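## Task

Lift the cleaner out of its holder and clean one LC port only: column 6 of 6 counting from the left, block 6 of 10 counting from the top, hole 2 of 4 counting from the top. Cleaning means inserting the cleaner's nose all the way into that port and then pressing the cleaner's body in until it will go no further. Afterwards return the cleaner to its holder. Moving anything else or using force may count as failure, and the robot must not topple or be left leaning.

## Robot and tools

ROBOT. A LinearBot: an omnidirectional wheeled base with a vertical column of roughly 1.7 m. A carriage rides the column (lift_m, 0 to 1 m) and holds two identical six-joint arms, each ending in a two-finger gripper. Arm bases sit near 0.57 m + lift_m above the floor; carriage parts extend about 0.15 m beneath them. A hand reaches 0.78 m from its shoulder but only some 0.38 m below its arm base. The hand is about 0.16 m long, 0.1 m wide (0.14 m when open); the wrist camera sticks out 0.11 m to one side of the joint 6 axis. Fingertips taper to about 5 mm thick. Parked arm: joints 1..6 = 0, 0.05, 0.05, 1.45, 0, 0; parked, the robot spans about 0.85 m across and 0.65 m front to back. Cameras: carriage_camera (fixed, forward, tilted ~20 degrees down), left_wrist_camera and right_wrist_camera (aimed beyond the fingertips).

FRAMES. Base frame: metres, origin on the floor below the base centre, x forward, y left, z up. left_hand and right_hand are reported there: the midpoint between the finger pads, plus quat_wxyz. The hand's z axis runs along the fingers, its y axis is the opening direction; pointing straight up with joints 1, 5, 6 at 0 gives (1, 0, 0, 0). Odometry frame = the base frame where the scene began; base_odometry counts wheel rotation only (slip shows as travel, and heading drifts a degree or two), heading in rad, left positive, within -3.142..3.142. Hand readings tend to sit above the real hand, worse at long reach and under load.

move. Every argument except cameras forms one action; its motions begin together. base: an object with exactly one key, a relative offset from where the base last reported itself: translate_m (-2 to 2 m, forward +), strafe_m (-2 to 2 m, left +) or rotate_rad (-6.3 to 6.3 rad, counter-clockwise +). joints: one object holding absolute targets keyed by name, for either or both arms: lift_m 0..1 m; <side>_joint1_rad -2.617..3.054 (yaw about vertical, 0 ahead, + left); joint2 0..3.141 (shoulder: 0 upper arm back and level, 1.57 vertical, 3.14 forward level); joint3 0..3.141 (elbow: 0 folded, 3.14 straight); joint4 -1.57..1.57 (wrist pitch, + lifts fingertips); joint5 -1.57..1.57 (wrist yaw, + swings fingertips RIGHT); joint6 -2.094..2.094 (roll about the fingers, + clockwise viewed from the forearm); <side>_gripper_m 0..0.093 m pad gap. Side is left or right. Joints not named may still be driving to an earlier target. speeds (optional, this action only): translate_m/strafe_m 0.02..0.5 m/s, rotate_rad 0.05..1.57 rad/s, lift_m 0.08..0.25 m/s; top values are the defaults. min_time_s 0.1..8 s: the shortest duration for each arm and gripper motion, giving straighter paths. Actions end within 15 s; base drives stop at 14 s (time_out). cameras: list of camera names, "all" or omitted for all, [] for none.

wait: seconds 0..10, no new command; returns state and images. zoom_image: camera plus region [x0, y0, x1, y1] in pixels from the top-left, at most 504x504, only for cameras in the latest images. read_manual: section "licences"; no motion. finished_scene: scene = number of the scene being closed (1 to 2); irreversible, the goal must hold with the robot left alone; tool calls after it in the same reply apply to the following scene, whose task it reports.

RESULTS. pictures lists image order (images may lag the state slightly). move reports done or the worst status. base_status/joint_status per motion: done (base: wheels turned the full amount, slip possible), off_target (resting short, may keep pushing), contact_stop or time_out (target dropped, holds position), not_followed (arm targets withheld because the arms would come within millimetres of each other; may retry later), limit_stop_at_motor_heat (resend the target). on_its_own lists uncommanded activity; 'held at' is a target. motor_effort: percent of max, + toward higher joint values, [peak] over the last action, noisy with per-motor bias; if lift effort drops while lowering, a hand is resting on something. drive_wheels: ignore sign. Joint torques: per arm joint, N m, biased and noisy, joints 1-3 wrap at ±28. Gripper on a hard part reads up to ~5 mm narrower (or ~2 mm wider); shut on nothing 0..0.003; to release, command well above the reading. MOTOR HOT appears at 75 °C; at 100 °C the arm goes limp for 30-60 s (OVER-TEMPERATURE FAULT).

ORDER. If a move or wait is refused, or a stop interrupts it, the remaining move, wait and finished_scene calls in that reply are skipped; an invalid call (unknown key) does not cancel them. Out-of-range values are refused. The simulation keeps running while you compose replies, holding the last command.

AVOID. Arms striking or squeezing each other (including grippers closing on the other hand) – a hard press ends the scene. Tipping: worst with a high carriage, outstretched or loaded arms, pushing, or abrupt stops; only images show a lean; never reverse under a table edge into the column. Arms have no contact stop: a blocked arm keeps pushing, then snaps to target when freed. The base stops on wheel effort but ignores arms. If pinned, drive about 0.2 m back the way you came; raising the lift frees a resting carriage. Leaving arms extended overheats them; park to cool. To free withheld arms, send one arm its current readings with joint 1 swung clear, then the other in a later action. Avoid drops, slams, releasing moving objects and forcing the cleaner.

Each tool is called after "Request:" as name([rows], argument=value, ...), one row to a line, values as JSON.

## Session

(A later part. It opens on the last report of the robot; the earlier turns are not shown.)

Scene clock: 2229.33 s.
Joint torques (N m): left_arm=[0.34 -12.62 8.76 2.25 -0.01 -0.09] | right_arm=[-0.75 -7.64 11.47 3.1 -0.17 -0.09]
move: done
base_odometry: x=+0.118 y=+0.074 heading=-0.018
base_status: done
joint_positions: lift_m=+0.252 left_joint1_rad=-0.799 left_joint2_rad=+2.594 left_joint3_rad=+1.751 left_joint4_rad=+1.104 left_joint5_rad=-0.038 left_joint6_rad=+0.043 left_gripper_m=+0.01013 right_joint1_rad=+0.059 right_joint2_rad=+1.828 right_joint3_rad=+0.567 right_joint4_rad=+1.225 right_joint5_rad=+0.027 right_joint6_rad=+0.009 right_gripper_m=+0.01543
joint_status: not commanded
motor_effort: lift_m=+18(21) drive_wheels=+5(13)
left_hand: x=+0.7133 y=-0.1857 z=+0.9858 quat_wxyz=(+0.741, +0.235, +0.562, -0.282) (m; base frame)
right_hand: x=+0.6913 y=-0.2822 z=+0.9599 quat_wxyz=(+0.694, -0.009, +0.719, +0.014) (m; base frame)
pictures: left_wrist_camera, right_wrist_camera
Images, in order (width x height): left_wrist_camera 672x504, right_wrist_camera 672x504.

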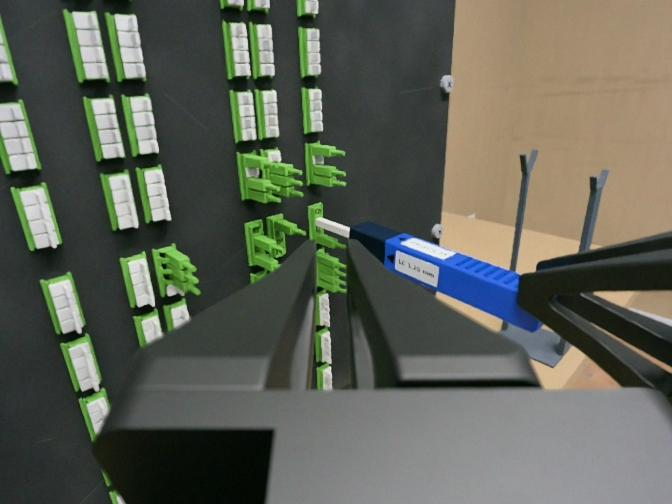

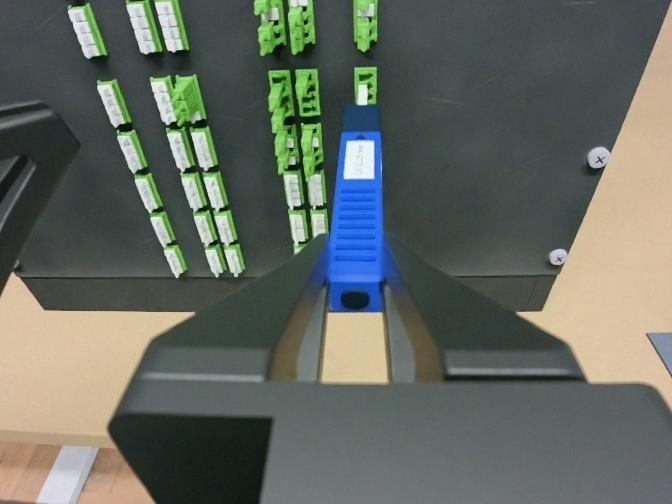

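Request:
move(joints={"right_joint3_rad": 0.600, "right_joint4_rad": 1.257}, min_time_s=1, cameras=["right_wrist_camera","left_wrist_camera"])

Request:
zoom_image(camera="right_wrist_camera", region=[330, 60, 400, 130])

Request:
zoom_image(camera="left_wrist_camera", region=[300, 190, 540, 370])

Scene clock: 2259.47 s.
Joint torques (N m): left_arm=[0.28 -12.75 8.81 2.25 0 -0.1] | right_arm=[-0.76 -7.66 9.51 3.04 -0.17 -0.09]
move: done
base_odometry: x=+0.118 y=+0.074 heading=-0.018
base_status: not commanded
joint_positions: lift_m=+0.252 left_joint1_rad=-0.799 left_joint2_rad=+2.594 left_joint3_rad=+1.751 left_joint4_rad=+1.104 left_joint5_rad=-0.038 left_joint6_rad=+0.043 left_gripper_m=+0.01013 right_joint1_rad=+0.059 right_joint2_rad=+1.828 right_joint3_rad=+0.567 right_joint4_rad=+1.225 right_joint5_rad=+0.027 right_joint6_rad=+0.009 right_gripper_m=+0.01543
joint_status: all done
motor_effort: lift_m=+19(22) drive_wheels=+8(9)
left_hand: x=+0.7133 y=-0.1857 z=+0.9858 quat_wxyz=(+0.741, +0.235, +0.562, -0.282) (m; base frame)
right_hand: x=+0.6913 y=-0.2822 z=+0.9599 quat_wxyz=(+0.694, -0.009, +0.719, +0.014) (m; base frame)
pictures: left_wrist_camera, right_wrist_camera
Images, in order (width x height): left_wrist_camera 672x504, right_wrist_camera 672x504.

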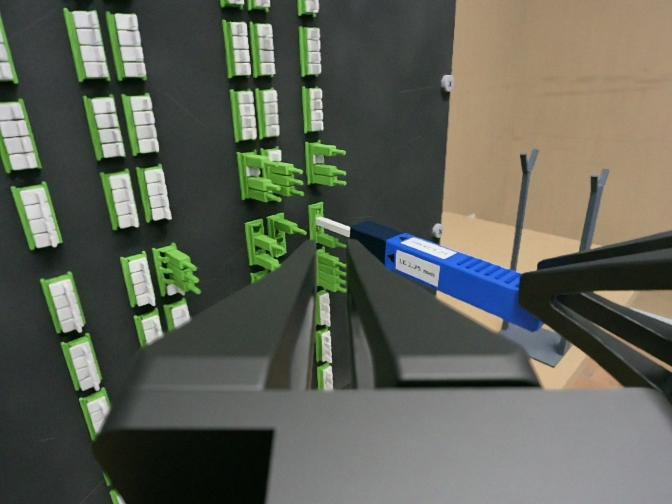

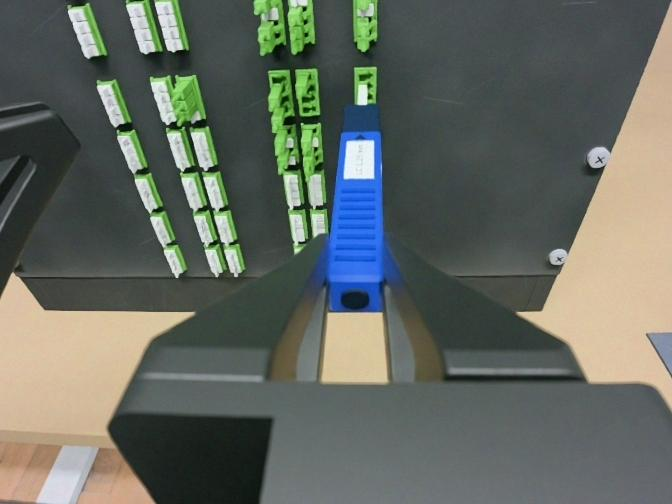

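Scaled by 7.200 from the camera's 672x504 image, which has a finer 960x720 frame.

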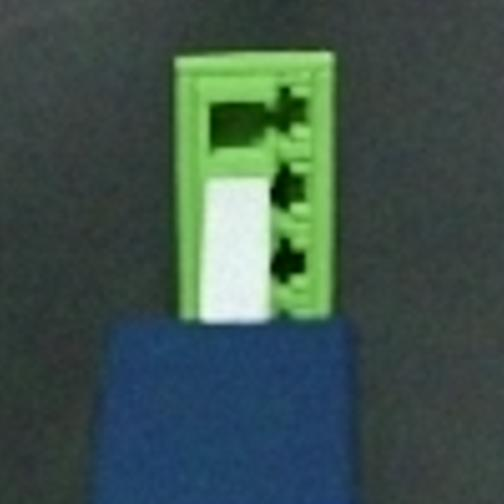

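Scaled by 2.100 from the camera's 672x504 image, which has a finer 960x720 frame.

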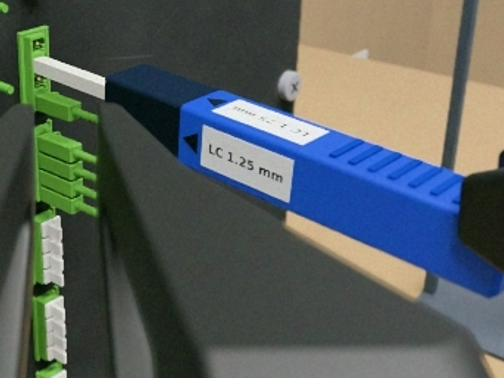

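Request:
move(base={"translate_m": -0.003}, speeds={"translate_m": 0.02}, cameras=["right_wrist_camera","left_wrist_camera"])

Request:
zoom_image(camera="right_wrist_camera", region=[330, 60, 400, 130])

Request:
zoom_image(camera="left_wrist_camera", region=[290, 190, 370, 250])

Scene clock: 2305.77 s.
Joint torques (N m): left_arm=[0.18 -12.85 8.77 2.24 -0.02 -0.1] | right_arm=[-0.75 -7.64 9.48 2.86 -0.18 -0.09]
move: done
base_odometry: x=+0.115 y=+0.074 heading=-0.018
base_status: done
joint_positions: lift_m=+0.252 left_joint1_rad=-0.798 left_joint2_rad=+2.594 left_joint3_rad=+1.751 left_joint4_rad=+1.104 left_joint5_rad=-0.037 left_joint6_rad=+0.043 left_gripper_m=+0.01013 right_joint1_rad=+0.059 right_joint2_rad=+1.828 right_joint3_rad=+0.567 right_joint4_rad=+1.243 right_joint5_rad=+0.028 right_joint6_rad=+0.009 right_gripper_m=+0.01543
joint_status: not commanded
motor_effort: lift_m=+19(22) drive_wheels=+3(5)
left_hand: x=+0.7137 y=-0.1854 z=+0.9858 quat_wxyz=(+0.741, +0.235, +0.562, -0.282) (m; base frame)
right_hand: x=+0.6914 y=-0.2824 z=+0.9643 quat_wxyz=(+0.701, -0.008, +0.713, +0.014) (m; base frame)
pictures: left_wrist_camera, right_wrist_camera
Images, in order (width x height): left_wrist_camera 672x504, right_wrist_camera 672x504.

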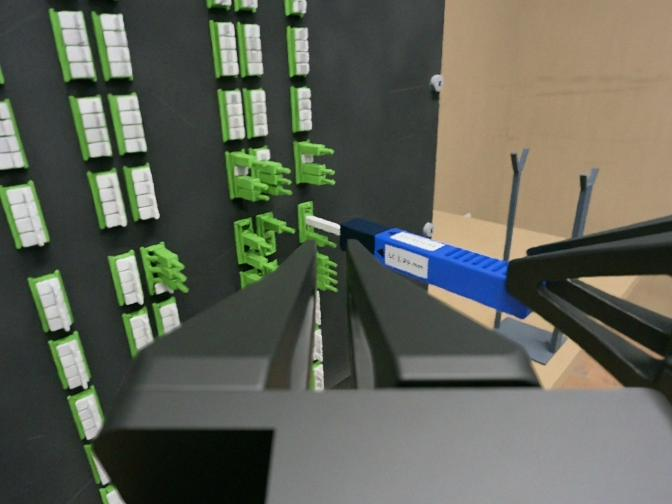

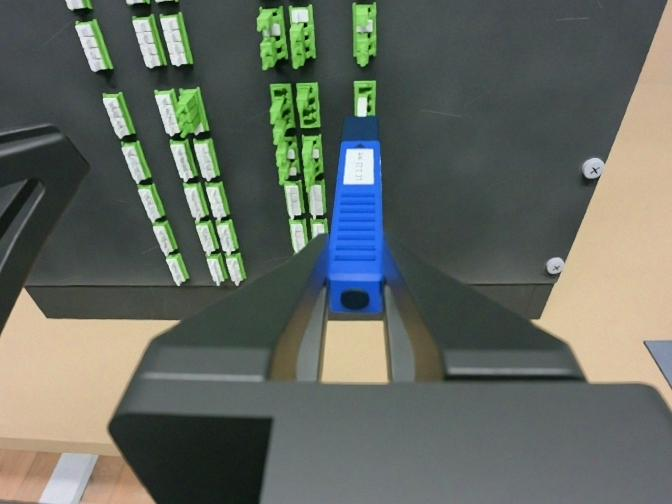

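Scaled by 7.200 from the camera's 672x504 image, which has a finer 960x720 frame.

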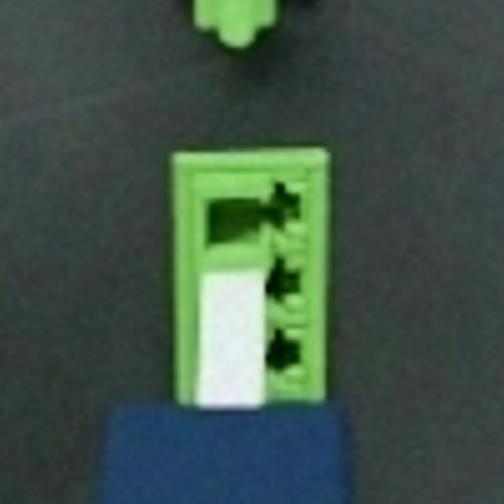

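Scaled by 6.300 from the camera's 672x504 image, which has a finer 960x720 frame.

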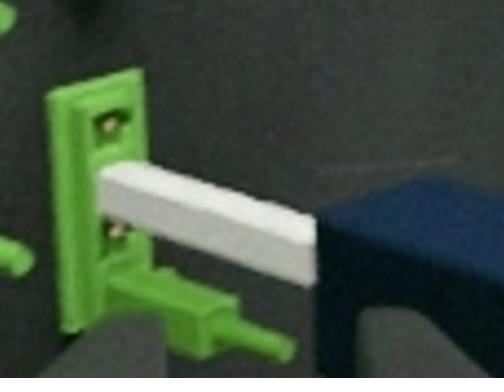

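Request:
move(base={"translate_m": -0.002}, speeds={"translate_m": 0.02}, joints={"right_joint3_rad": 0.606}, cameras=["right_wrist_camera"])

Request:
zoom_image(camera="right_wrist_camera", region=[330, 60, 400, 130])

Scene clock: 2315.60 s.
Joint torques (N m): left_arm=[0.28 -12.68 8.77 2.21 0 -0.1] | right_arm=[-0.75 -7.61 10.09 2.83 -0.18 -0.09]
move: done
base_odometry: x=+0.113 y=+0.074 heading=-0.018
base_status: done
joint_positions: lift_m=+0.252 left_joint1_rad=-0.797 left_joint2_rad=+2.594 left_joint3_rad=+1.751 left_joint4_rad=+1.104 left_joint5_rad=-0.037 left_joint6_rad=+0.043 left_gripper_m=+0.01013 right_joint1_rad=+0.059 right_joint2_rad=+1.828 right_joint3_rad=+0.567 right_joint4_rad=+1.245 right_joint5_rad=+0.028 right_joint6_rad=+0.009 right_gripper_m=+0.01543
joint_status: all done
motor_effort: lift_m=+19(21) drive_wheels=+3(8)
left_hand: x=+0.7142 y=-0.1848 z=+0.9858 quat_wxyz=(+0.741, +0.235, +0.562, -0.282) (m; base frame)
right_hand: x=+0.6915 y=-0.2824 z=+0.9648 quat_wxyz=(+0.702, -0.008, +0.712, +0.014) (m; base frame)
pictures: right_wrist_camera
Images, in order (width x height): right_wrist_camera 672x504.

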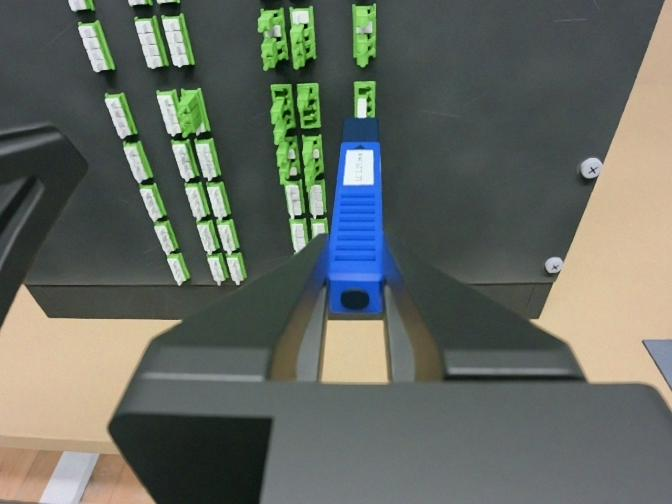

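Scaled by 7.200 from the camera's 672x504 image, which has a finer 960x720 frame.

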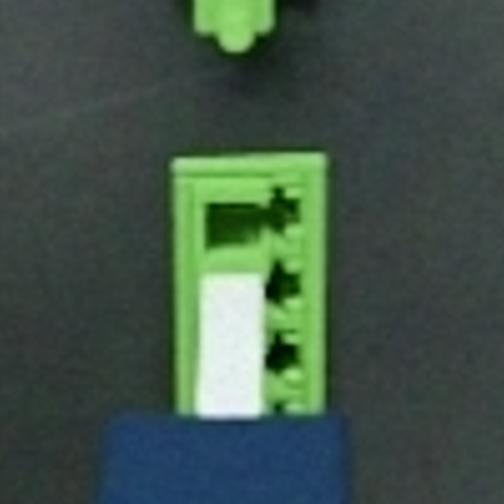

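Request:
move(joints={"lift_m": 0.2533}, speeds={"lift_m": 0.08}, cameras=["right_wrist_camera"])

Request:
zoom_image(camera="right_wrist_camera", region=[330, 60, 400, 130])

Scene clock: 2319.53 s.
Joint torques (N m): left_arm=[0.21 -12.85 8.81 2.21 -0.01 -0.1] | right_arm=[-0.73 -7.68 10.11 2.81 -0.18 -0.09]
move: done
base_odometry: x=+0.113 y=+0.074 heading=-0.018
base_status: not commanded
joint_positions: lift_m=+0.253 left_joint1_rad=-0.797 left_joint2_rad=+2.594 left_joint3_rad=+1.751 left_joint4_rad=+1.104 left_joint5_rad=-0.038 left_joint6_rad=+0.043 left_gripper_m=+0.01013 right_joint1_rad=+0.059 right_joint2_rad=+1.828 right_joint3_rad=+0.567 right_joint4_rad=+1.246 right_joint5_rad=+0.028 right_joint6_rad=+0.009 right_gripper_m=+0.01543
joint_status: all done
motor_effort: lift_m=+25(27) drive_wheels=+3(4)
left_hand: x=+0.7144 y=-0.1845 z=+0.9872 quat_wxyz=(+0.741, +0.235, +0.562, -0.281) (m; base frame)
right_hand: x=+0.6915 y=-0.2824 z=+0.9663 quat_wxyz=(+0.702, -0.008, +0.712, +0.014) (m; base frame)
pictures: right_wrist_camera
Images, in order (width x height): right_wrist_camera 672x504.

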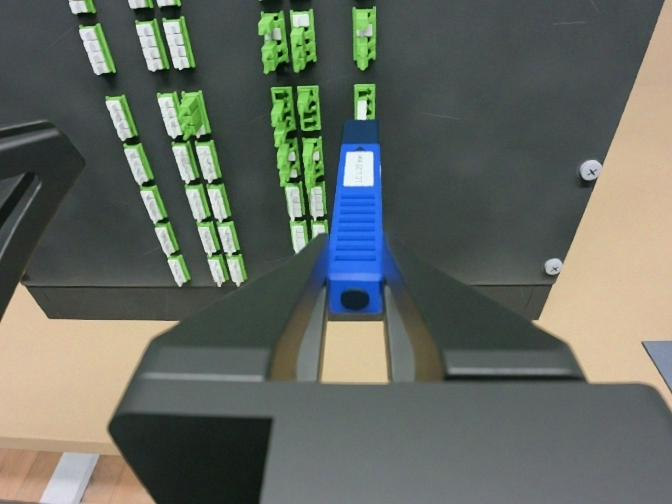

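Scaled by 7.200 from the camera's 672x504 image, which has a finer 960x720 frame.

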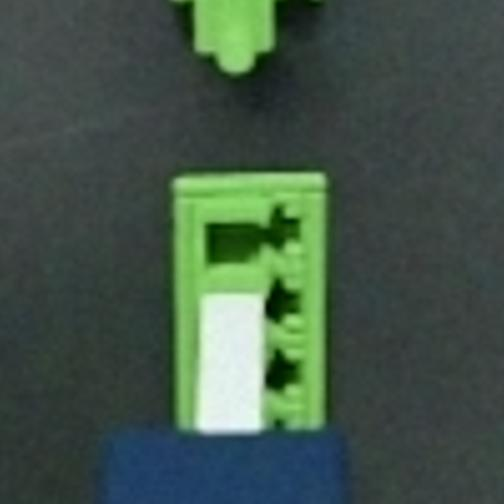

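Request:
move(joints={"lift_m": 0.2538}, speeds={"lift_m": 0.08}, cameras=[])

Request:
move(base={"translate_m": 0.003}, speeds={"translate_m": 0.02}, cameras=["right_wrist_camera","left_wrist_camera"])

Request:
zoom_image(camera="right_wrist_camera", region=[330, 60, 400, 130])

Request:
zoom_image(camera="left_wrist_camera", region=[290, 190, 370, 250])

Scene clock: 2335.30 s.
Joint torques (N m): left_arm=[0.16 -12.86 8.84 2.24 0 -0.09] | right_arm=[-0.73 -7.68 10.09 2.82 -0.18 -0.09]
move: done
base_odometry: x=+0.113 y=+0.074 heading=-0.018
base_status: not commanded
joint_positions: lift_m=+0.253 left_joint1_rad=-0.797 left_joint2_rad=+2.594 left_joint3_rad=+1.751 left_joint4_rad=+1.104 left_joint5_rad=-0.038 left_joint6_rad=+0.043 left_gripper_m=+0.01013 right_joint1_rad=+0.059 right_joint2_rad=+1.828 right_joint3_rad=+0.567 right_joint4_rad=+1.246 right_joint5_rad=+0.028 right_joint6_rad=+0.009 right_gripper_m=+0.01543
joint_status: all done
motor_effort: lift_m=+25(27) drive_wheels=+3(4)
left_hand: x=+0.7144 y=-0.1846 z=+0.9876 quat_wxyz=(+0.741, +0.235, +0.562, -0.281) (m; base frame)
right_hand: x=+0.6915 y=-0.2824 z=+0.9666 quat_wxyz=(+0.702, -0.008, +0.712, +0.014) (m; base frame)
pictures: none
No camera images: "cameras" was empty.

Scene clock: 2335.90 s.
Joint torques (N m): left_arm=[0.21 -12.71 8.84 2.24 0.01 -0.1] | right_arm=[-0.73 -7.66 10.09 2.86 -0.18 -0.09]
move: done
base_odometry: x=+0.116 y=+0.074 heading=-0.017
base_status: done
joint_positions: lift_m=+0.253 left_joint1_rad=-0.797 left_joint2_rad=+2.594 left_joint3_rad=+1.751 left_joint4_rad=+1.104 left_joint5_rad=-0.038 left_joint6_rad=+0.043 left_gripper_m=+0.01013 right_joint1_rad=+0.059 right_joint2_rad=+1.828 right_joint3_rad=+0.567 right_joint4_rad=+1.243 right_joint5_rad=+0.028 right_joint6_rad=+0.009 right_gripper_m=+0.01543
joint_status: not commanded
motor_effort: lift_m=+27(28) drive_wheels=+3(9)
left_hand: x=+0.7144 y=-0.1846 z=+0.9876 quat_wxyz=(+0.741, +0.235, +0.562, -0.281) (m; base frame)
right_hand: x=+0.6914 y=-0.2824 z=+0.9659 quat_wxyz=(+0.701, -0.008, +0.713, +0.014) (m; base frame)
pictures: left_wrist_camera, right_wrist_camera
Images, in order (width x height): left_wrist_camera 672x504, right_wrist_camera 672x504.

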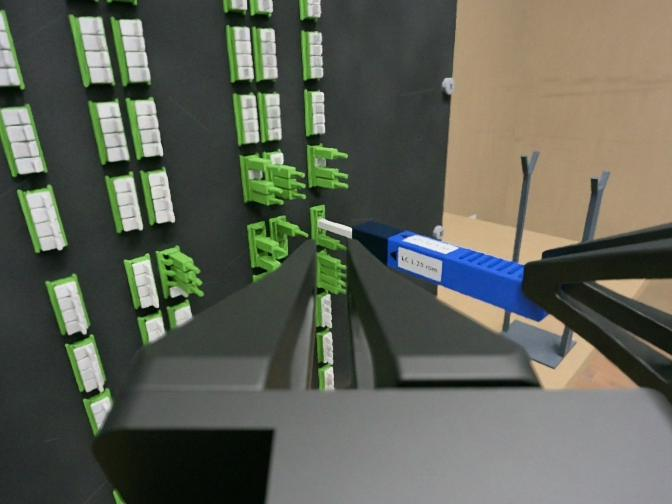

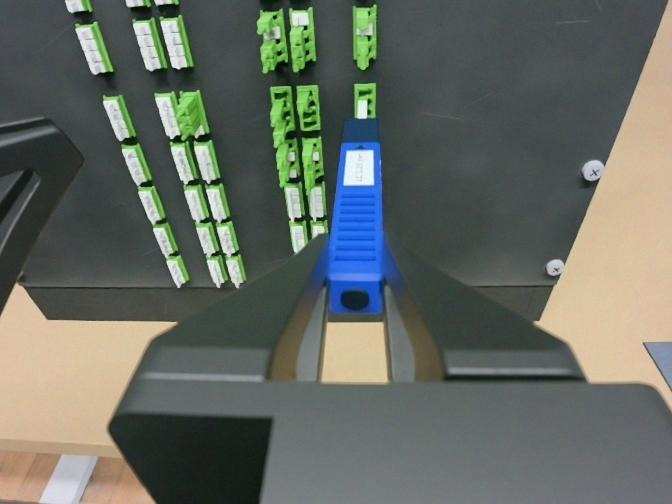

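Scaled by 7.200 from the camera's 672x504 image, which has a finer 960x720 frame.

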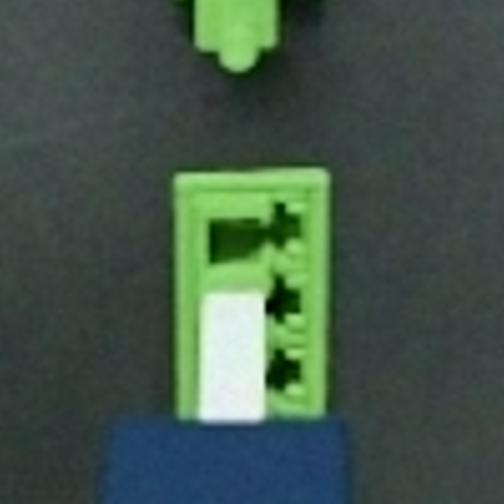

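Scaled by 6.300 from the camera's 672x504 image, which has a finer 960x720 frame.

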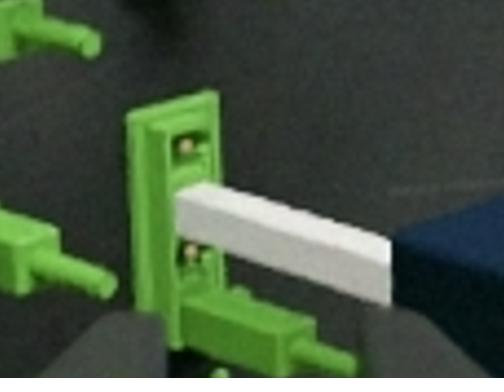

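Request:
move(joints={"right_joint4_rad": 1.268, "right_joint3_rad": 0.610}, min_time_s=0.5, cameras=["right_wrist_camera"])

Request:
zoom_image(camera="right_wrist_camera", region=[330, 60, 400, 130])

Scene clock: 2339.83 s.
Joint torques (N m): left_arm=[0.17 -12.72 8.84 2.23 -0.01 -0.1] | right_arm=[-0.75 -7.69 10.48 2.95 -0.18 -0.09]
move: done
base_odometry: x=+0.116 y=+0.074 heading=-0.017
base_status: not commanded
joint_positions: lift_m=+0.253 left_joint1_rad=-0.797 left_joint2_rad=+2.594 left_joint3_rad=+1.751 left_joint4_rad=+1.104 left_joint5_rad=-0.038 left_joint6_rad=+0.043 left_gripper_m=+0.01013 right_joint1_rad=+0.059 right_joint2_rad=+1.828 right_joint3_rad=+0.567 right_joint4_rad=+1.244 right_joint5_rad=+0.028 right_joint6_rad=+0.009 right_gripper_m=+0.01543
joint_status: all done
motor_effort: lift_m=+26(28) drive_wheels=+3(4)
left_hand: x=+0.7144 y=-0.1846 z=+0.9876 quat_wxyz=(+0.741, +0.235, +0.562, -0.281) (m; base frame)
right_hand: x=+0.6914 y=-0.2824 z=+0.9662 quat_wxyz=(+0.701, -0.008, +0.713, +0.014) (m; base frame)
pictures: right_wrist_camera
Images, in order (width x height): right_wrist_camera 672x504.

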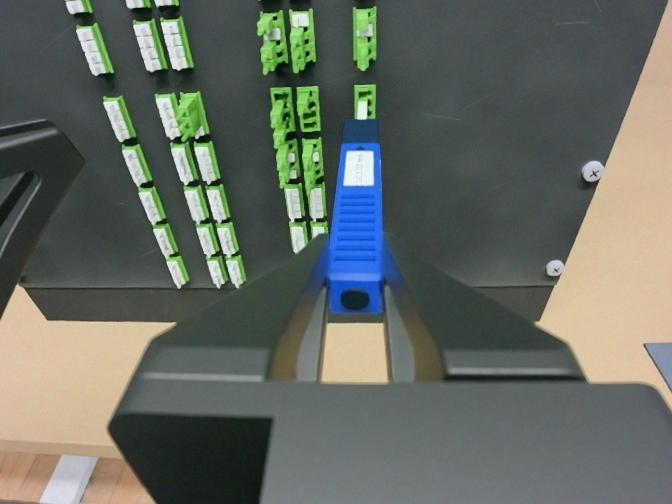

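Scaled by 7.200 from the camera's 672x504 image, which has a finer 960x720 frame.

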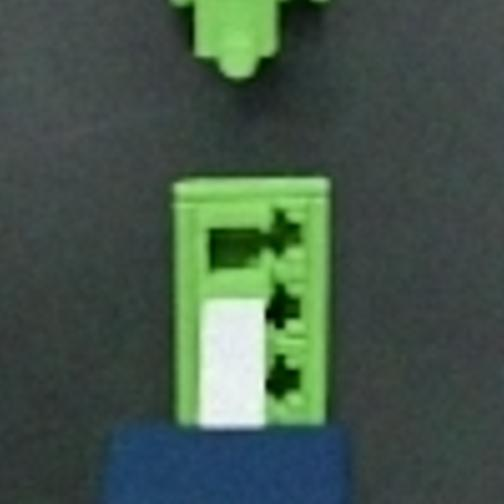

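Request:
move(joints={"right_joint4_rad": 1.280, "right_joint3_rad": 0.620}, min_time_s=0.5, cameras=["right_wrist_camera"])

Request:
zoom_image(camera="right_wrist_camera", region=[330, 60, 400, 130])

Scene clock: 2343.40 s.
Joint torques (N m): left_arm=[0.12 -12.78 8.79 2.23 0 -0.09] | right_arm=[-0.76 -7.66 11.47 3.02 -0.19 -0.09]
move: done
base_odometry: x=+0.116 y=+0.074 heading=-0.017
base_status: not commanded
joint_positions: lift_m=+0.253 left_joint1_rad=-0.797 left_joint2_rad=+2.594 left_joint3_rad=+1.751 left_joint4_rad=+1.104 left_joint5_rad=-0.038 left_joint6_rad=+0.043 left_gripper_m=+0.01013 right_joint1_rad=+0.059 right_joint2_rad=+1.828 right_joint3_rad=+0.567 right_joint4_rad=+1.250 right_joint5_rad=+0.028 right_joint6_rad=+0.009 right_gripper_m=+0.01543
joint_status: all done
motor_effort: lift_m=+26(28) drive_wheels=+2(4)
left_hand: x=+0.7144 y=-0.1846 z=+0.9876 quat_wxyz=(+0.741, +0.235, +0.562, -0.281) (m; base frame)
right_hand: x=+0.6915 y=-0.2823 z=+0.9677 quat_wxyz=(+0.703, -0.008, +0.711, +0.014) (m; base frame)
pictures: right_wrist_camera
Images, in order (width x height): right_wrist_camera 672x504.

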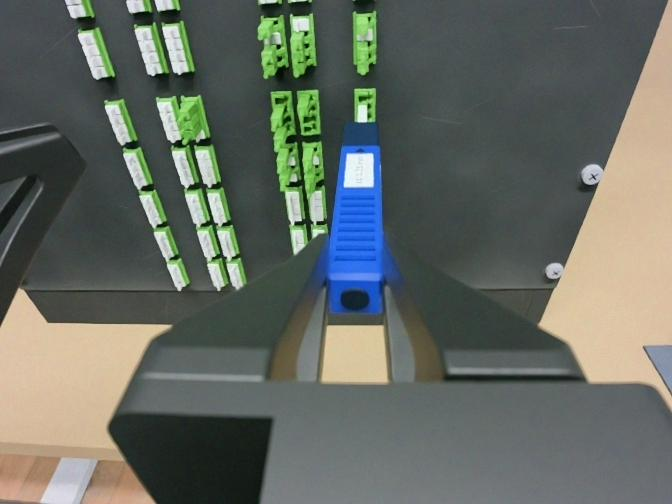

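Scaled by 7.200 from the camera's 672x504 image, which has a finer 960x720 frame.

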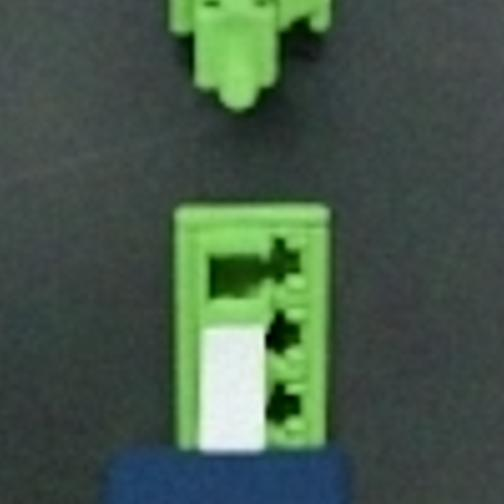

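Request:
move(base={"translate_m": 0.002}, speeds={"translate_m": 0.02}, cameras=["right_wrist_camera","left_wrist_camera"])

Request:
zoom_image(camera="right_wrist_camera", region=[330, 60, 400, 130])

Request:
zoom_image(camera="left_wrist_camera", region=[290, 190, 370, 250])

Scene clock: 2347.77 s.
Joint torques (N m): left_arm=[0.06 -12.81 8.79 2.25 -0.01 -0.1] | right_arm=[-0.73 -7.66 11.44 3.09 -0.2 -0.09]
move: done
base_odometry: x=+0.118 y=+0.074 heading=-0.017
base_status: done
joint_positions: lift_m=+0.253 left_joint1_rad=-0.797 left_joint2_rad=+2.594 left_joint3_rad=+1.751 left_joint4_rad=+1.104 left_joint5_rad=-0.038 left_joint6_rad=+0.043 left_gripper_m=+0.01013 right_joint1_rad=+0.059 right_joint2_rad=+1.828 right_joint3_rad=+0.567 right_joint4_rad=+1.243 right_joint5_rad=+0.028 right_joint6_rad=+0.009 right_gripper_m=+0.01543
joint_status: not commanded
motor_effort: lift_m=+25(28) drive_wheels=+6(9)
left_hand: x=+0.7144 y=-0.1846 z=+0.9875 quat_wxyz=(+0.741, +0.235, +0.562, -0.281) (m; base frame)
right_hand: x=+0.6914 y=-0.2824 z=+0.9659 quat_wxyz=(+0.701, -0.008, +0.713, +0.014) (m; base frame)
pictures: left_wrist_camera, right_wrist_camera
Images, in order (width x height): left_wrist_camera 672x504, right_wrist_camera 672x504.

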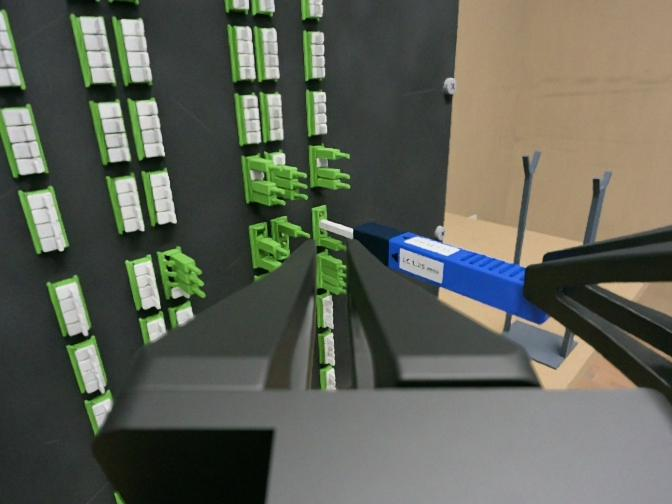

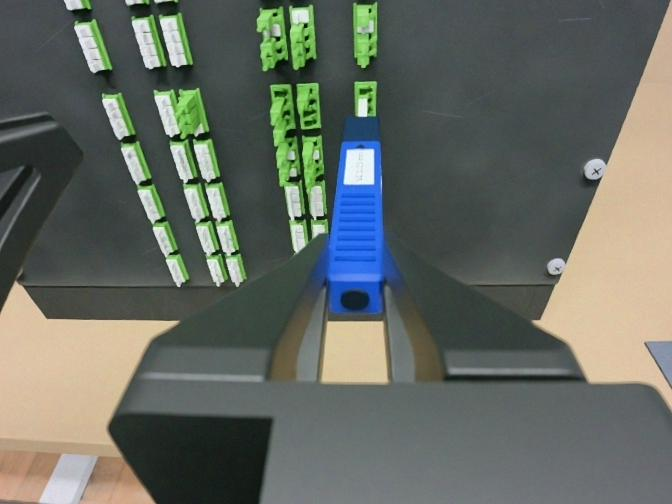

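Scaled by 7.200 from the camera's 672x504 image, which has a finer 960x720 frame.

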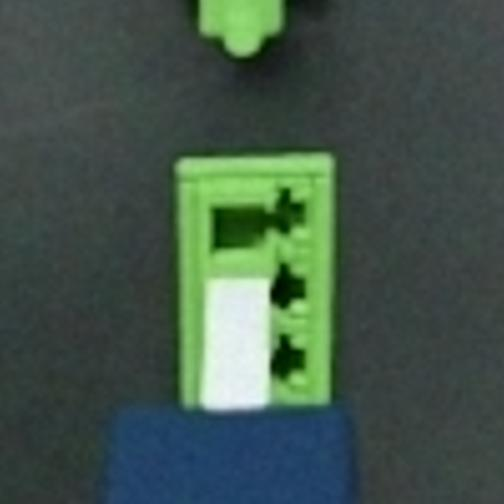

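Scaled by 6.300 from the camera's 672x504 image, which has a finer 960x720 frame.

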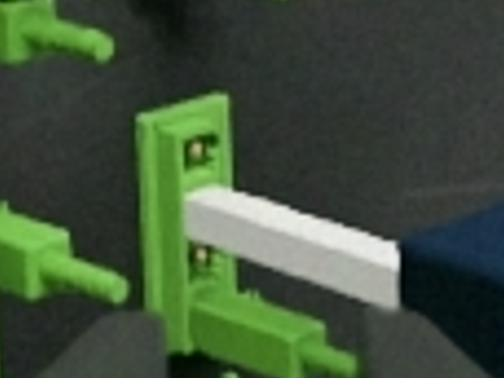

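Request:
move(base={"translate_m": -0.003}, speeds={"translate_m": 0.02}, joints={"right_joint3_rad": 0.606, "right_joint4_rad": 1.270}, min_time_s=0.5, cameras=[])

Request:
move(joints={"lift_m": 0.2508}, speeds={"lift_m": 0.08}, cameras=["right_wrist_camera"])

Request:
zoom_image(camera="right_wrist_camera", region=[330, 60, 400, 130])

Scene clock: 2364.00 s.
Joint torques (N m): left_arm=[0.03 -12.79 8.79 2.22 0.01 -0.1] | right_arm=[-0.75 -7.65 10.1 2.9 -0.19 -0.09]
move: done
base_odometry: x=+0.115 y=+0.074 heading=-0.017
base_status: done
joint_positions: lift_m=+0.253 left_joint1_rad=-0.797 left_joint2_rad=+2.594 left_joint3_rad=+1.751 left_joint4_rad=+1.104 left_joint5_rad=-0.038 left_joint6_rad=+0.043 left_gripper_m=+0.01013 right_joint1_rad=+0.059 right_joint2_rad=+1.828 right_joint3_rad=+0.567 right_joint4_rad=+1.250 right_joint5_rad=+0.028 right_joint6_rad=+0.009 right_gripper_m=+0.01543
joint_status: all done
motor_effort: lift_m=+26(28) drive_wheels=+3(4)
left_hand: x=+0.7144 y=-0.1846 z=+0.9875 quat_wxyz=(+0.741, +0.235, +0.562, -0.281) (m; base frame)
right_hand: x=+0.6915 y=-0.2824 z=+0.9676 quat_wxyz=(+0.703, -0.008, +0.711, +0.014) (m; base frame)
pictures: none
No camera images: "cameras" was empty.

Scene clock: 2364.43 s.
Joint torques (N m): left_arm=[0.03 -12.88 8.76 2.28 -0.01 -0.09] | right_arm=[-0.73 -7.66 10.09 2.86 -0.19 -0.08]
move: done
base_odometry: x=+0.115 y=+0.074 heading=-0.017
base_status: not commanded
joint_positions: lift_m=+0.251 left_joint1_rad=-0.797 left_joint2_rad=+2.596 left_joint3_rad=+1.751 left_joint4_rad=+1.103 left_joint5_rad=-0.038 left_joint6_rad=+0.043 left_gripper_m=+0.01013 right_joint1_rad=+0.059 right_joint2_rad=+1.828 right_joint3_rad=+0.567 right_joint4_rad=+1.252 right_joint5_rad=+0.028 right_joint6_rad=+0.009 right_gripper_m=+0.01543
joint_status: all done
motor_effort: lift_m=+19(20) drive_wheels=+4(4)
left_hand: x=+0.7145 y=-0.1847 z=+0.9843 quat_wxyz=(+0.741, +0.235, +0.563, -0.281) (m; base frame)
right_hand: x=+0.6915 y=-0.2824 z=+0.9660 quat_wxyz=(+0.704, -0.008, +0.710, +0.014) (m; base frame)
pictures: right_wrist_camera
Images, in order (width x height): right_wrist_camera 672x504.

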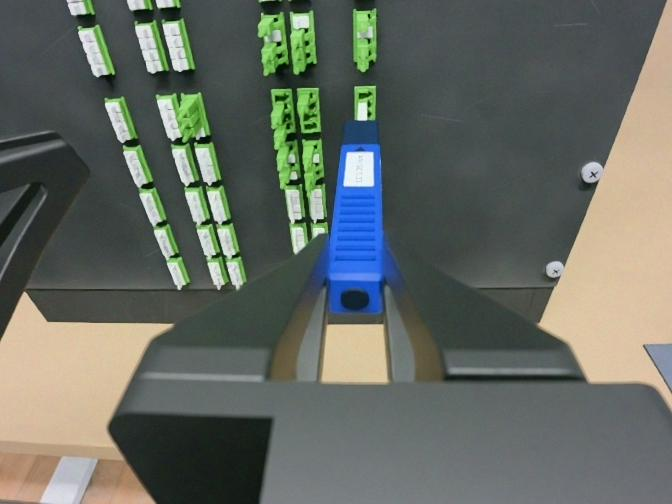

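Scaled by 7.200 from the camera's 672x504 image, which has a finer 960x720 frame.

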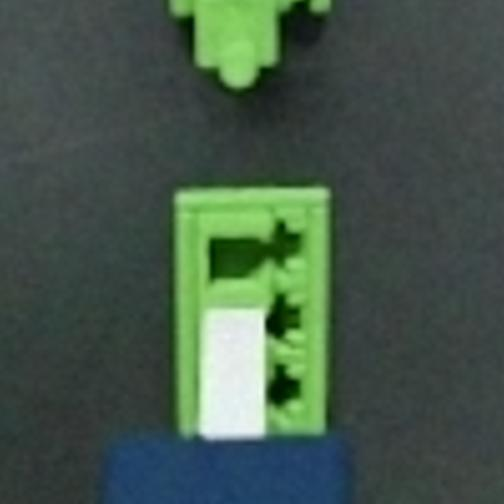

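Request:
move(joints={"lift_m": 0.2483, "right_joint4_rad": 1.276}, speeds={"lift_m": 0.08}, min_time_s=0.5, cameras=["right_wrist_camera"])

Request:
zoom_image(camera="right_wrist_camera", region=[330, 60, 400, 130])

Scene clock: 2367.57 s.
Joint torques (N m): left_arm=[0.14 -12.83 8.64 2.22 0 -0.09] | right_arm=[-0.73 -7.66 10.1 2.89 -0.18 -0.09]
move: done
base_odometry: x=+0.115 y=+0.074 heading=-0.017
base_status: not commanded
joint_positions: lift_m=+0.249 left_joint1_rad=-0.797 left_joint2_rad=+2.597 left_joint3_rad=+1.751 left_joint4_rad=+1.103 left_joint5_rad=-0.038 left_joint6_rad=+0.043 left_gripper_m=+0.01013 right_joint1_rad=+0.059 right_joint2_rad=+1.828 right_joint3_rad=+0.567 right_joint4_rad=+1.258 right_joint5_rad=+0.028 right_joint6_rad=+0.009 right_gripper_m=+0.01543
joint_status: all done
motor_effort: lift_m=+19(21) drive_wheels=+2(4)
left_hand: x=+0.7146 y=-0.1847 z=+0.9813 quat_wxyz=(+0.741, +0.235, +0.563, -0.281) (m; base frame)
right_hand: x=+0.6915 y=-0.2824 z=+0.9648 quat_wxyz=(+0.706, -0.008, +0.708, +0.014) (m; base frame)
pictures: right_wrist_camera
Images, in order (width x height): right_wrist_camera 672x504.

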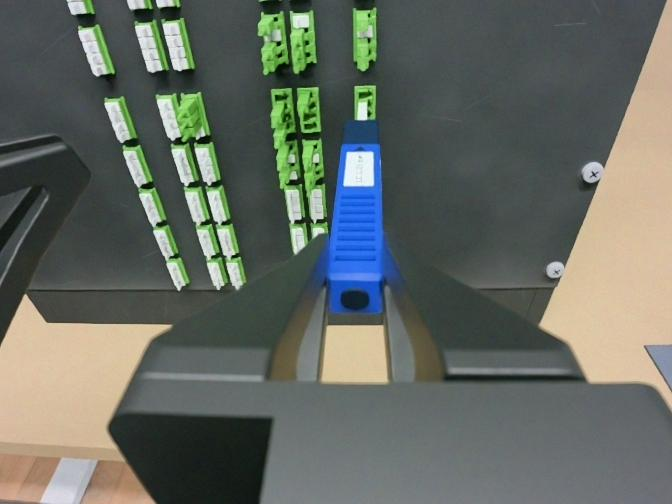

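Scaled by 7.200 from the camera's 672x504 image, which has a finer 960x720 frame.

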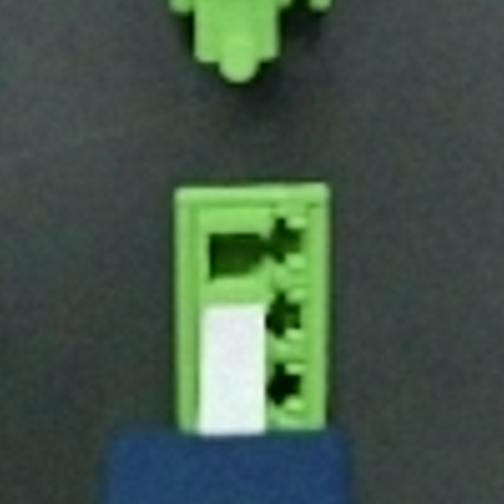

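Request:
move(base={"translate_m": 0.003}, speeds={"translate_m": 0.02}, joints={"right_joint3_rad": 0.615}, min_time_s=0.3, cameras=["right_wrist_camera","left_wrist_camera"])

Request:
zoom_image(camera="right_wrist_camera", region=[330, 60, 400, 130])

Request:
zoom_image(camera="left_wrist_camera", region=[290, 190, 370, 250])

Scene clock: 2370.43 s.
Joint torques (N m): left_arm=[0.14 -12.96 8.79 2.25 0 -0.09] | right_arm=[-0.75 -7.64 10.93 3.02 -0.19 -0.09]
move: done
base_odometry: x=+0.118 y=+0.074 heading=-0.017
base_status: done
joint_positions: lift_m=+0.249 left_joint1_rad=-0.797 left_joint2_rad=+2.597 left_joint3_rad=+1.751 left_joint4_rad=+1.103 left_joint5_rad=-0.038 left_joint6_rad=+0.043 left_gripper_m=+0.01013 right_joint1_rad=+0.059 right_joint2_rad=+1.828 right_joint3_rad=+0.567 right_joint4_rad=+1.246 right_joint5_rad=+0.028 right_joint6_rad=+0.009 right_gripper_m=+0.01543
joint_status: all done
motor_effort: lift_m=+18(21) drive_wheels=+4(10)
left_hand: x=+0.7146 y=-0.1847 z=+0.9813 quat_wxyz=(+0.741, +0.235, +0.563, -0.281) (m; base frame)
right_hand: x=+0.6915 y=-0.2824 z=+0.9619 quat_wxyz=(+0.702, -0.008, +0.712, +0.014) (m; base frame)
pictures: left_wrist_camera, right_wrist_camera
Images, in order (width x height): left_wrist_camera 672x504, right_wrist_camera 672x504.

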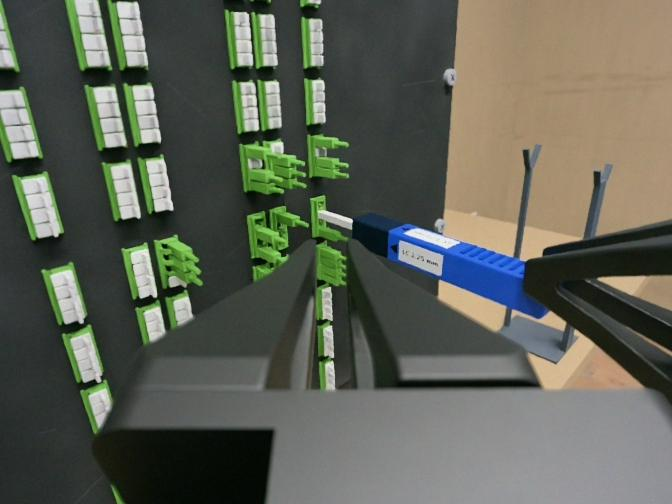

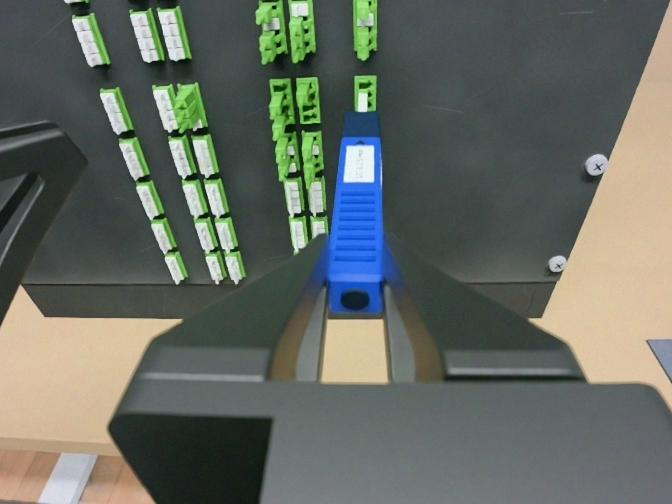

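Scaled by 7.200 from the camera's 672x504 image, which has a finer 960x720 frame.

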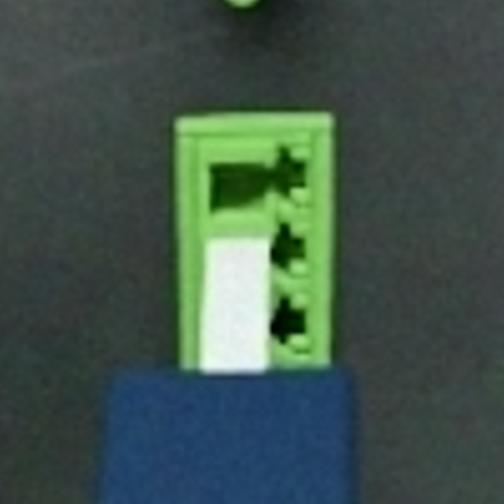

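Scaled by 6.300 from the camera's 672x504 image, which has a finer 960x720 frame.

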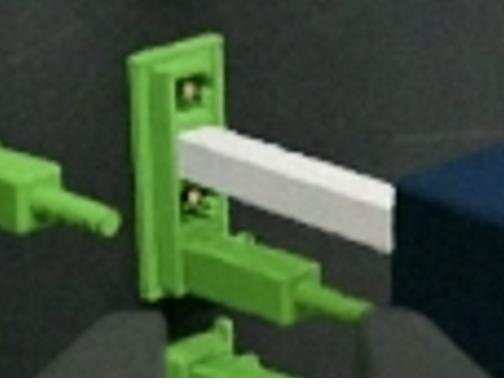

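Request:
zoom_image(camera="left_wrist_camera", region=[440, 210, 672, 384])

Request:
zoom_image(camera="right_wrist_camera", region=[240, 200, 470, 380])

Scaled by 2.172 from the camera's 672x504 image, which has a finer 960x720 frame.

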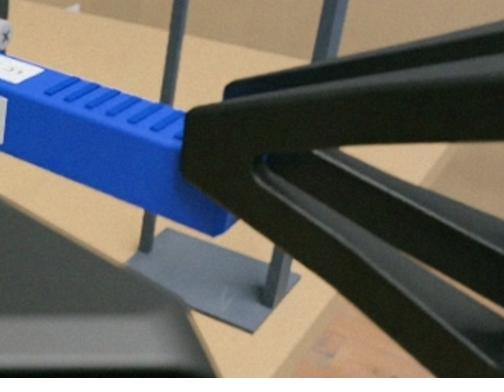

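Scaled by 2.191 from the camera's 672x504 image, which has a finer 960x720 frame.

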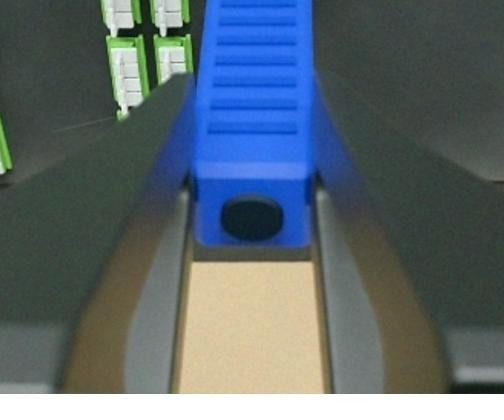

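Request:
move(base={"translate_m": -0.003}, speeds={"translate_m": 0.02}, joints={"right_joint4_rad": 1.280}, min_time_s=0.5, cameras=[])

Request:
move(joints={"lift_m": 0.2458, "right_joint4_rad": 1.290}, speeds={"lift_m": 0.08}, min_time_s=0.4, cameras=["right_wrist_camera"])

Request:
zoom_image(camera="right_wrist_camera", region=[330, 60, 400, 130])

Scene clock: 2411.87 s.
Joint torques (N m): left_arm=[0.17 -12.93 8.77 2.23 -0.01 -0.1] | right_arm=[-0.76 -7.65 10.97 2.9 -0.19 -0.1]
move: done
base_odometry: x=+0.115 y=+0.074 heading=-0.017
base_status: done
joint_positions: lift_m=+0.249 left_joint1_rad=-0.797 left_joint2_rad=+2.597 left_joint3_rad=+1.751 left_joint4_rad=+1.103 left_joint5_rad=-0.038 left_joint6_rad=+0.043 left_gripper_m=+0.01013 right_joint1_rad=+0.059 right_joint2_rad=+1.828 right_joint3_rad=+0.567 right_joint4_rad=+1.260 right_joint5_rad=+0.028 right_joint6_rad=+0.009 right_gripper_m=+0.01543
joint_status: all done
motor_effort: lift_m=+19(22) drive_wheels=+4(5)
left_hand: x=+0.7146 y=-0.1847 z=+0.9813 quat_wxyz=(+0.741, +0.235, +0.563, -0.281) (m; base frame)
right_hand: x=+0.6915 y=-0.2824 z=+0.9655 quat_wxyz=(+0.707, -0.008, +0.707, +0.014) (m; base frame)
pictures: none
No camera images: "cameras" was empty.

Scene clock: 2412.57 s.
Joint torques (N m): left_arm=[0.08 -13.08 8.83 2.23 -0.01 -0.09] | right_arm=[-0.76 -7.69 10.91 2.92 -0.18 -0.09]
move: done
base_odometry: x=+0.115 y=+0.074 heading=-0.017
base_status: not commanded
joint_positions: lift_m=+0.246 left_joint1_rad=-0.797 left_joint2_rad=+2.598 left_joint3_rad=+1.751 left_joint4_rad=+1.103 left_joint5_rad=-0.038 left_joint6_rad=+0.043 left_gripper_m=+0.01013 right_joint1_rad=+0.059 right_joint2_rad=+1.828 right_joint3_rad=+0.568 right_joint4_rad=+1.268 right_joint5_rad=+0.028 right_joint6_rad=+0.009 right_gripper_m=+0.01543
joint_status: all done
motor_effort: lift_m=+19(21) drive_wheels=+4(5)
left_hand: x=+0.7146 y=-0.1848 z=+0.9780 quat_wxyz=(+0.740, +0.235, +0.564, -0.281) (m; base frame)
right_hand: x=+0.6916 y=-0.2824 z=+0.9652 quat_wxyz=(+0.710, -0.008, +0.704, +0.014) (m; base frame)
pictures: right_wrist_camera
Images, in order (width x height): right_wrist_camera 672x504.

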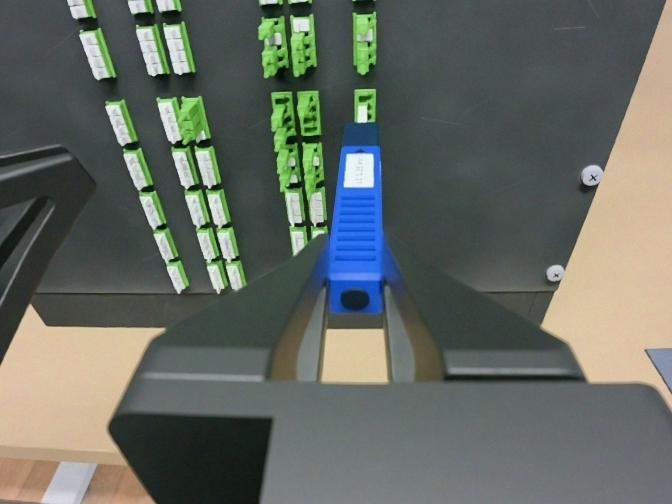

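Scaled by 7.200 from the camera's 672x504 image, which has a finer 960x720 frame.

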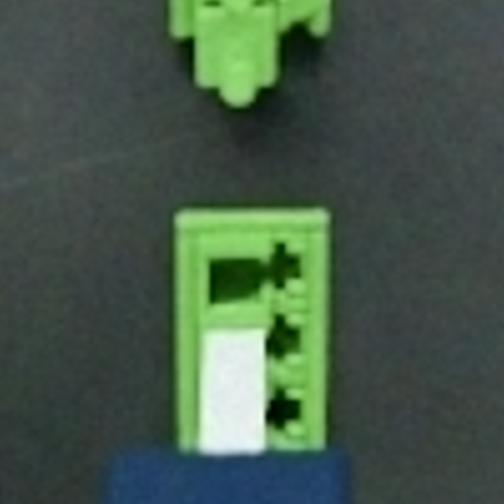

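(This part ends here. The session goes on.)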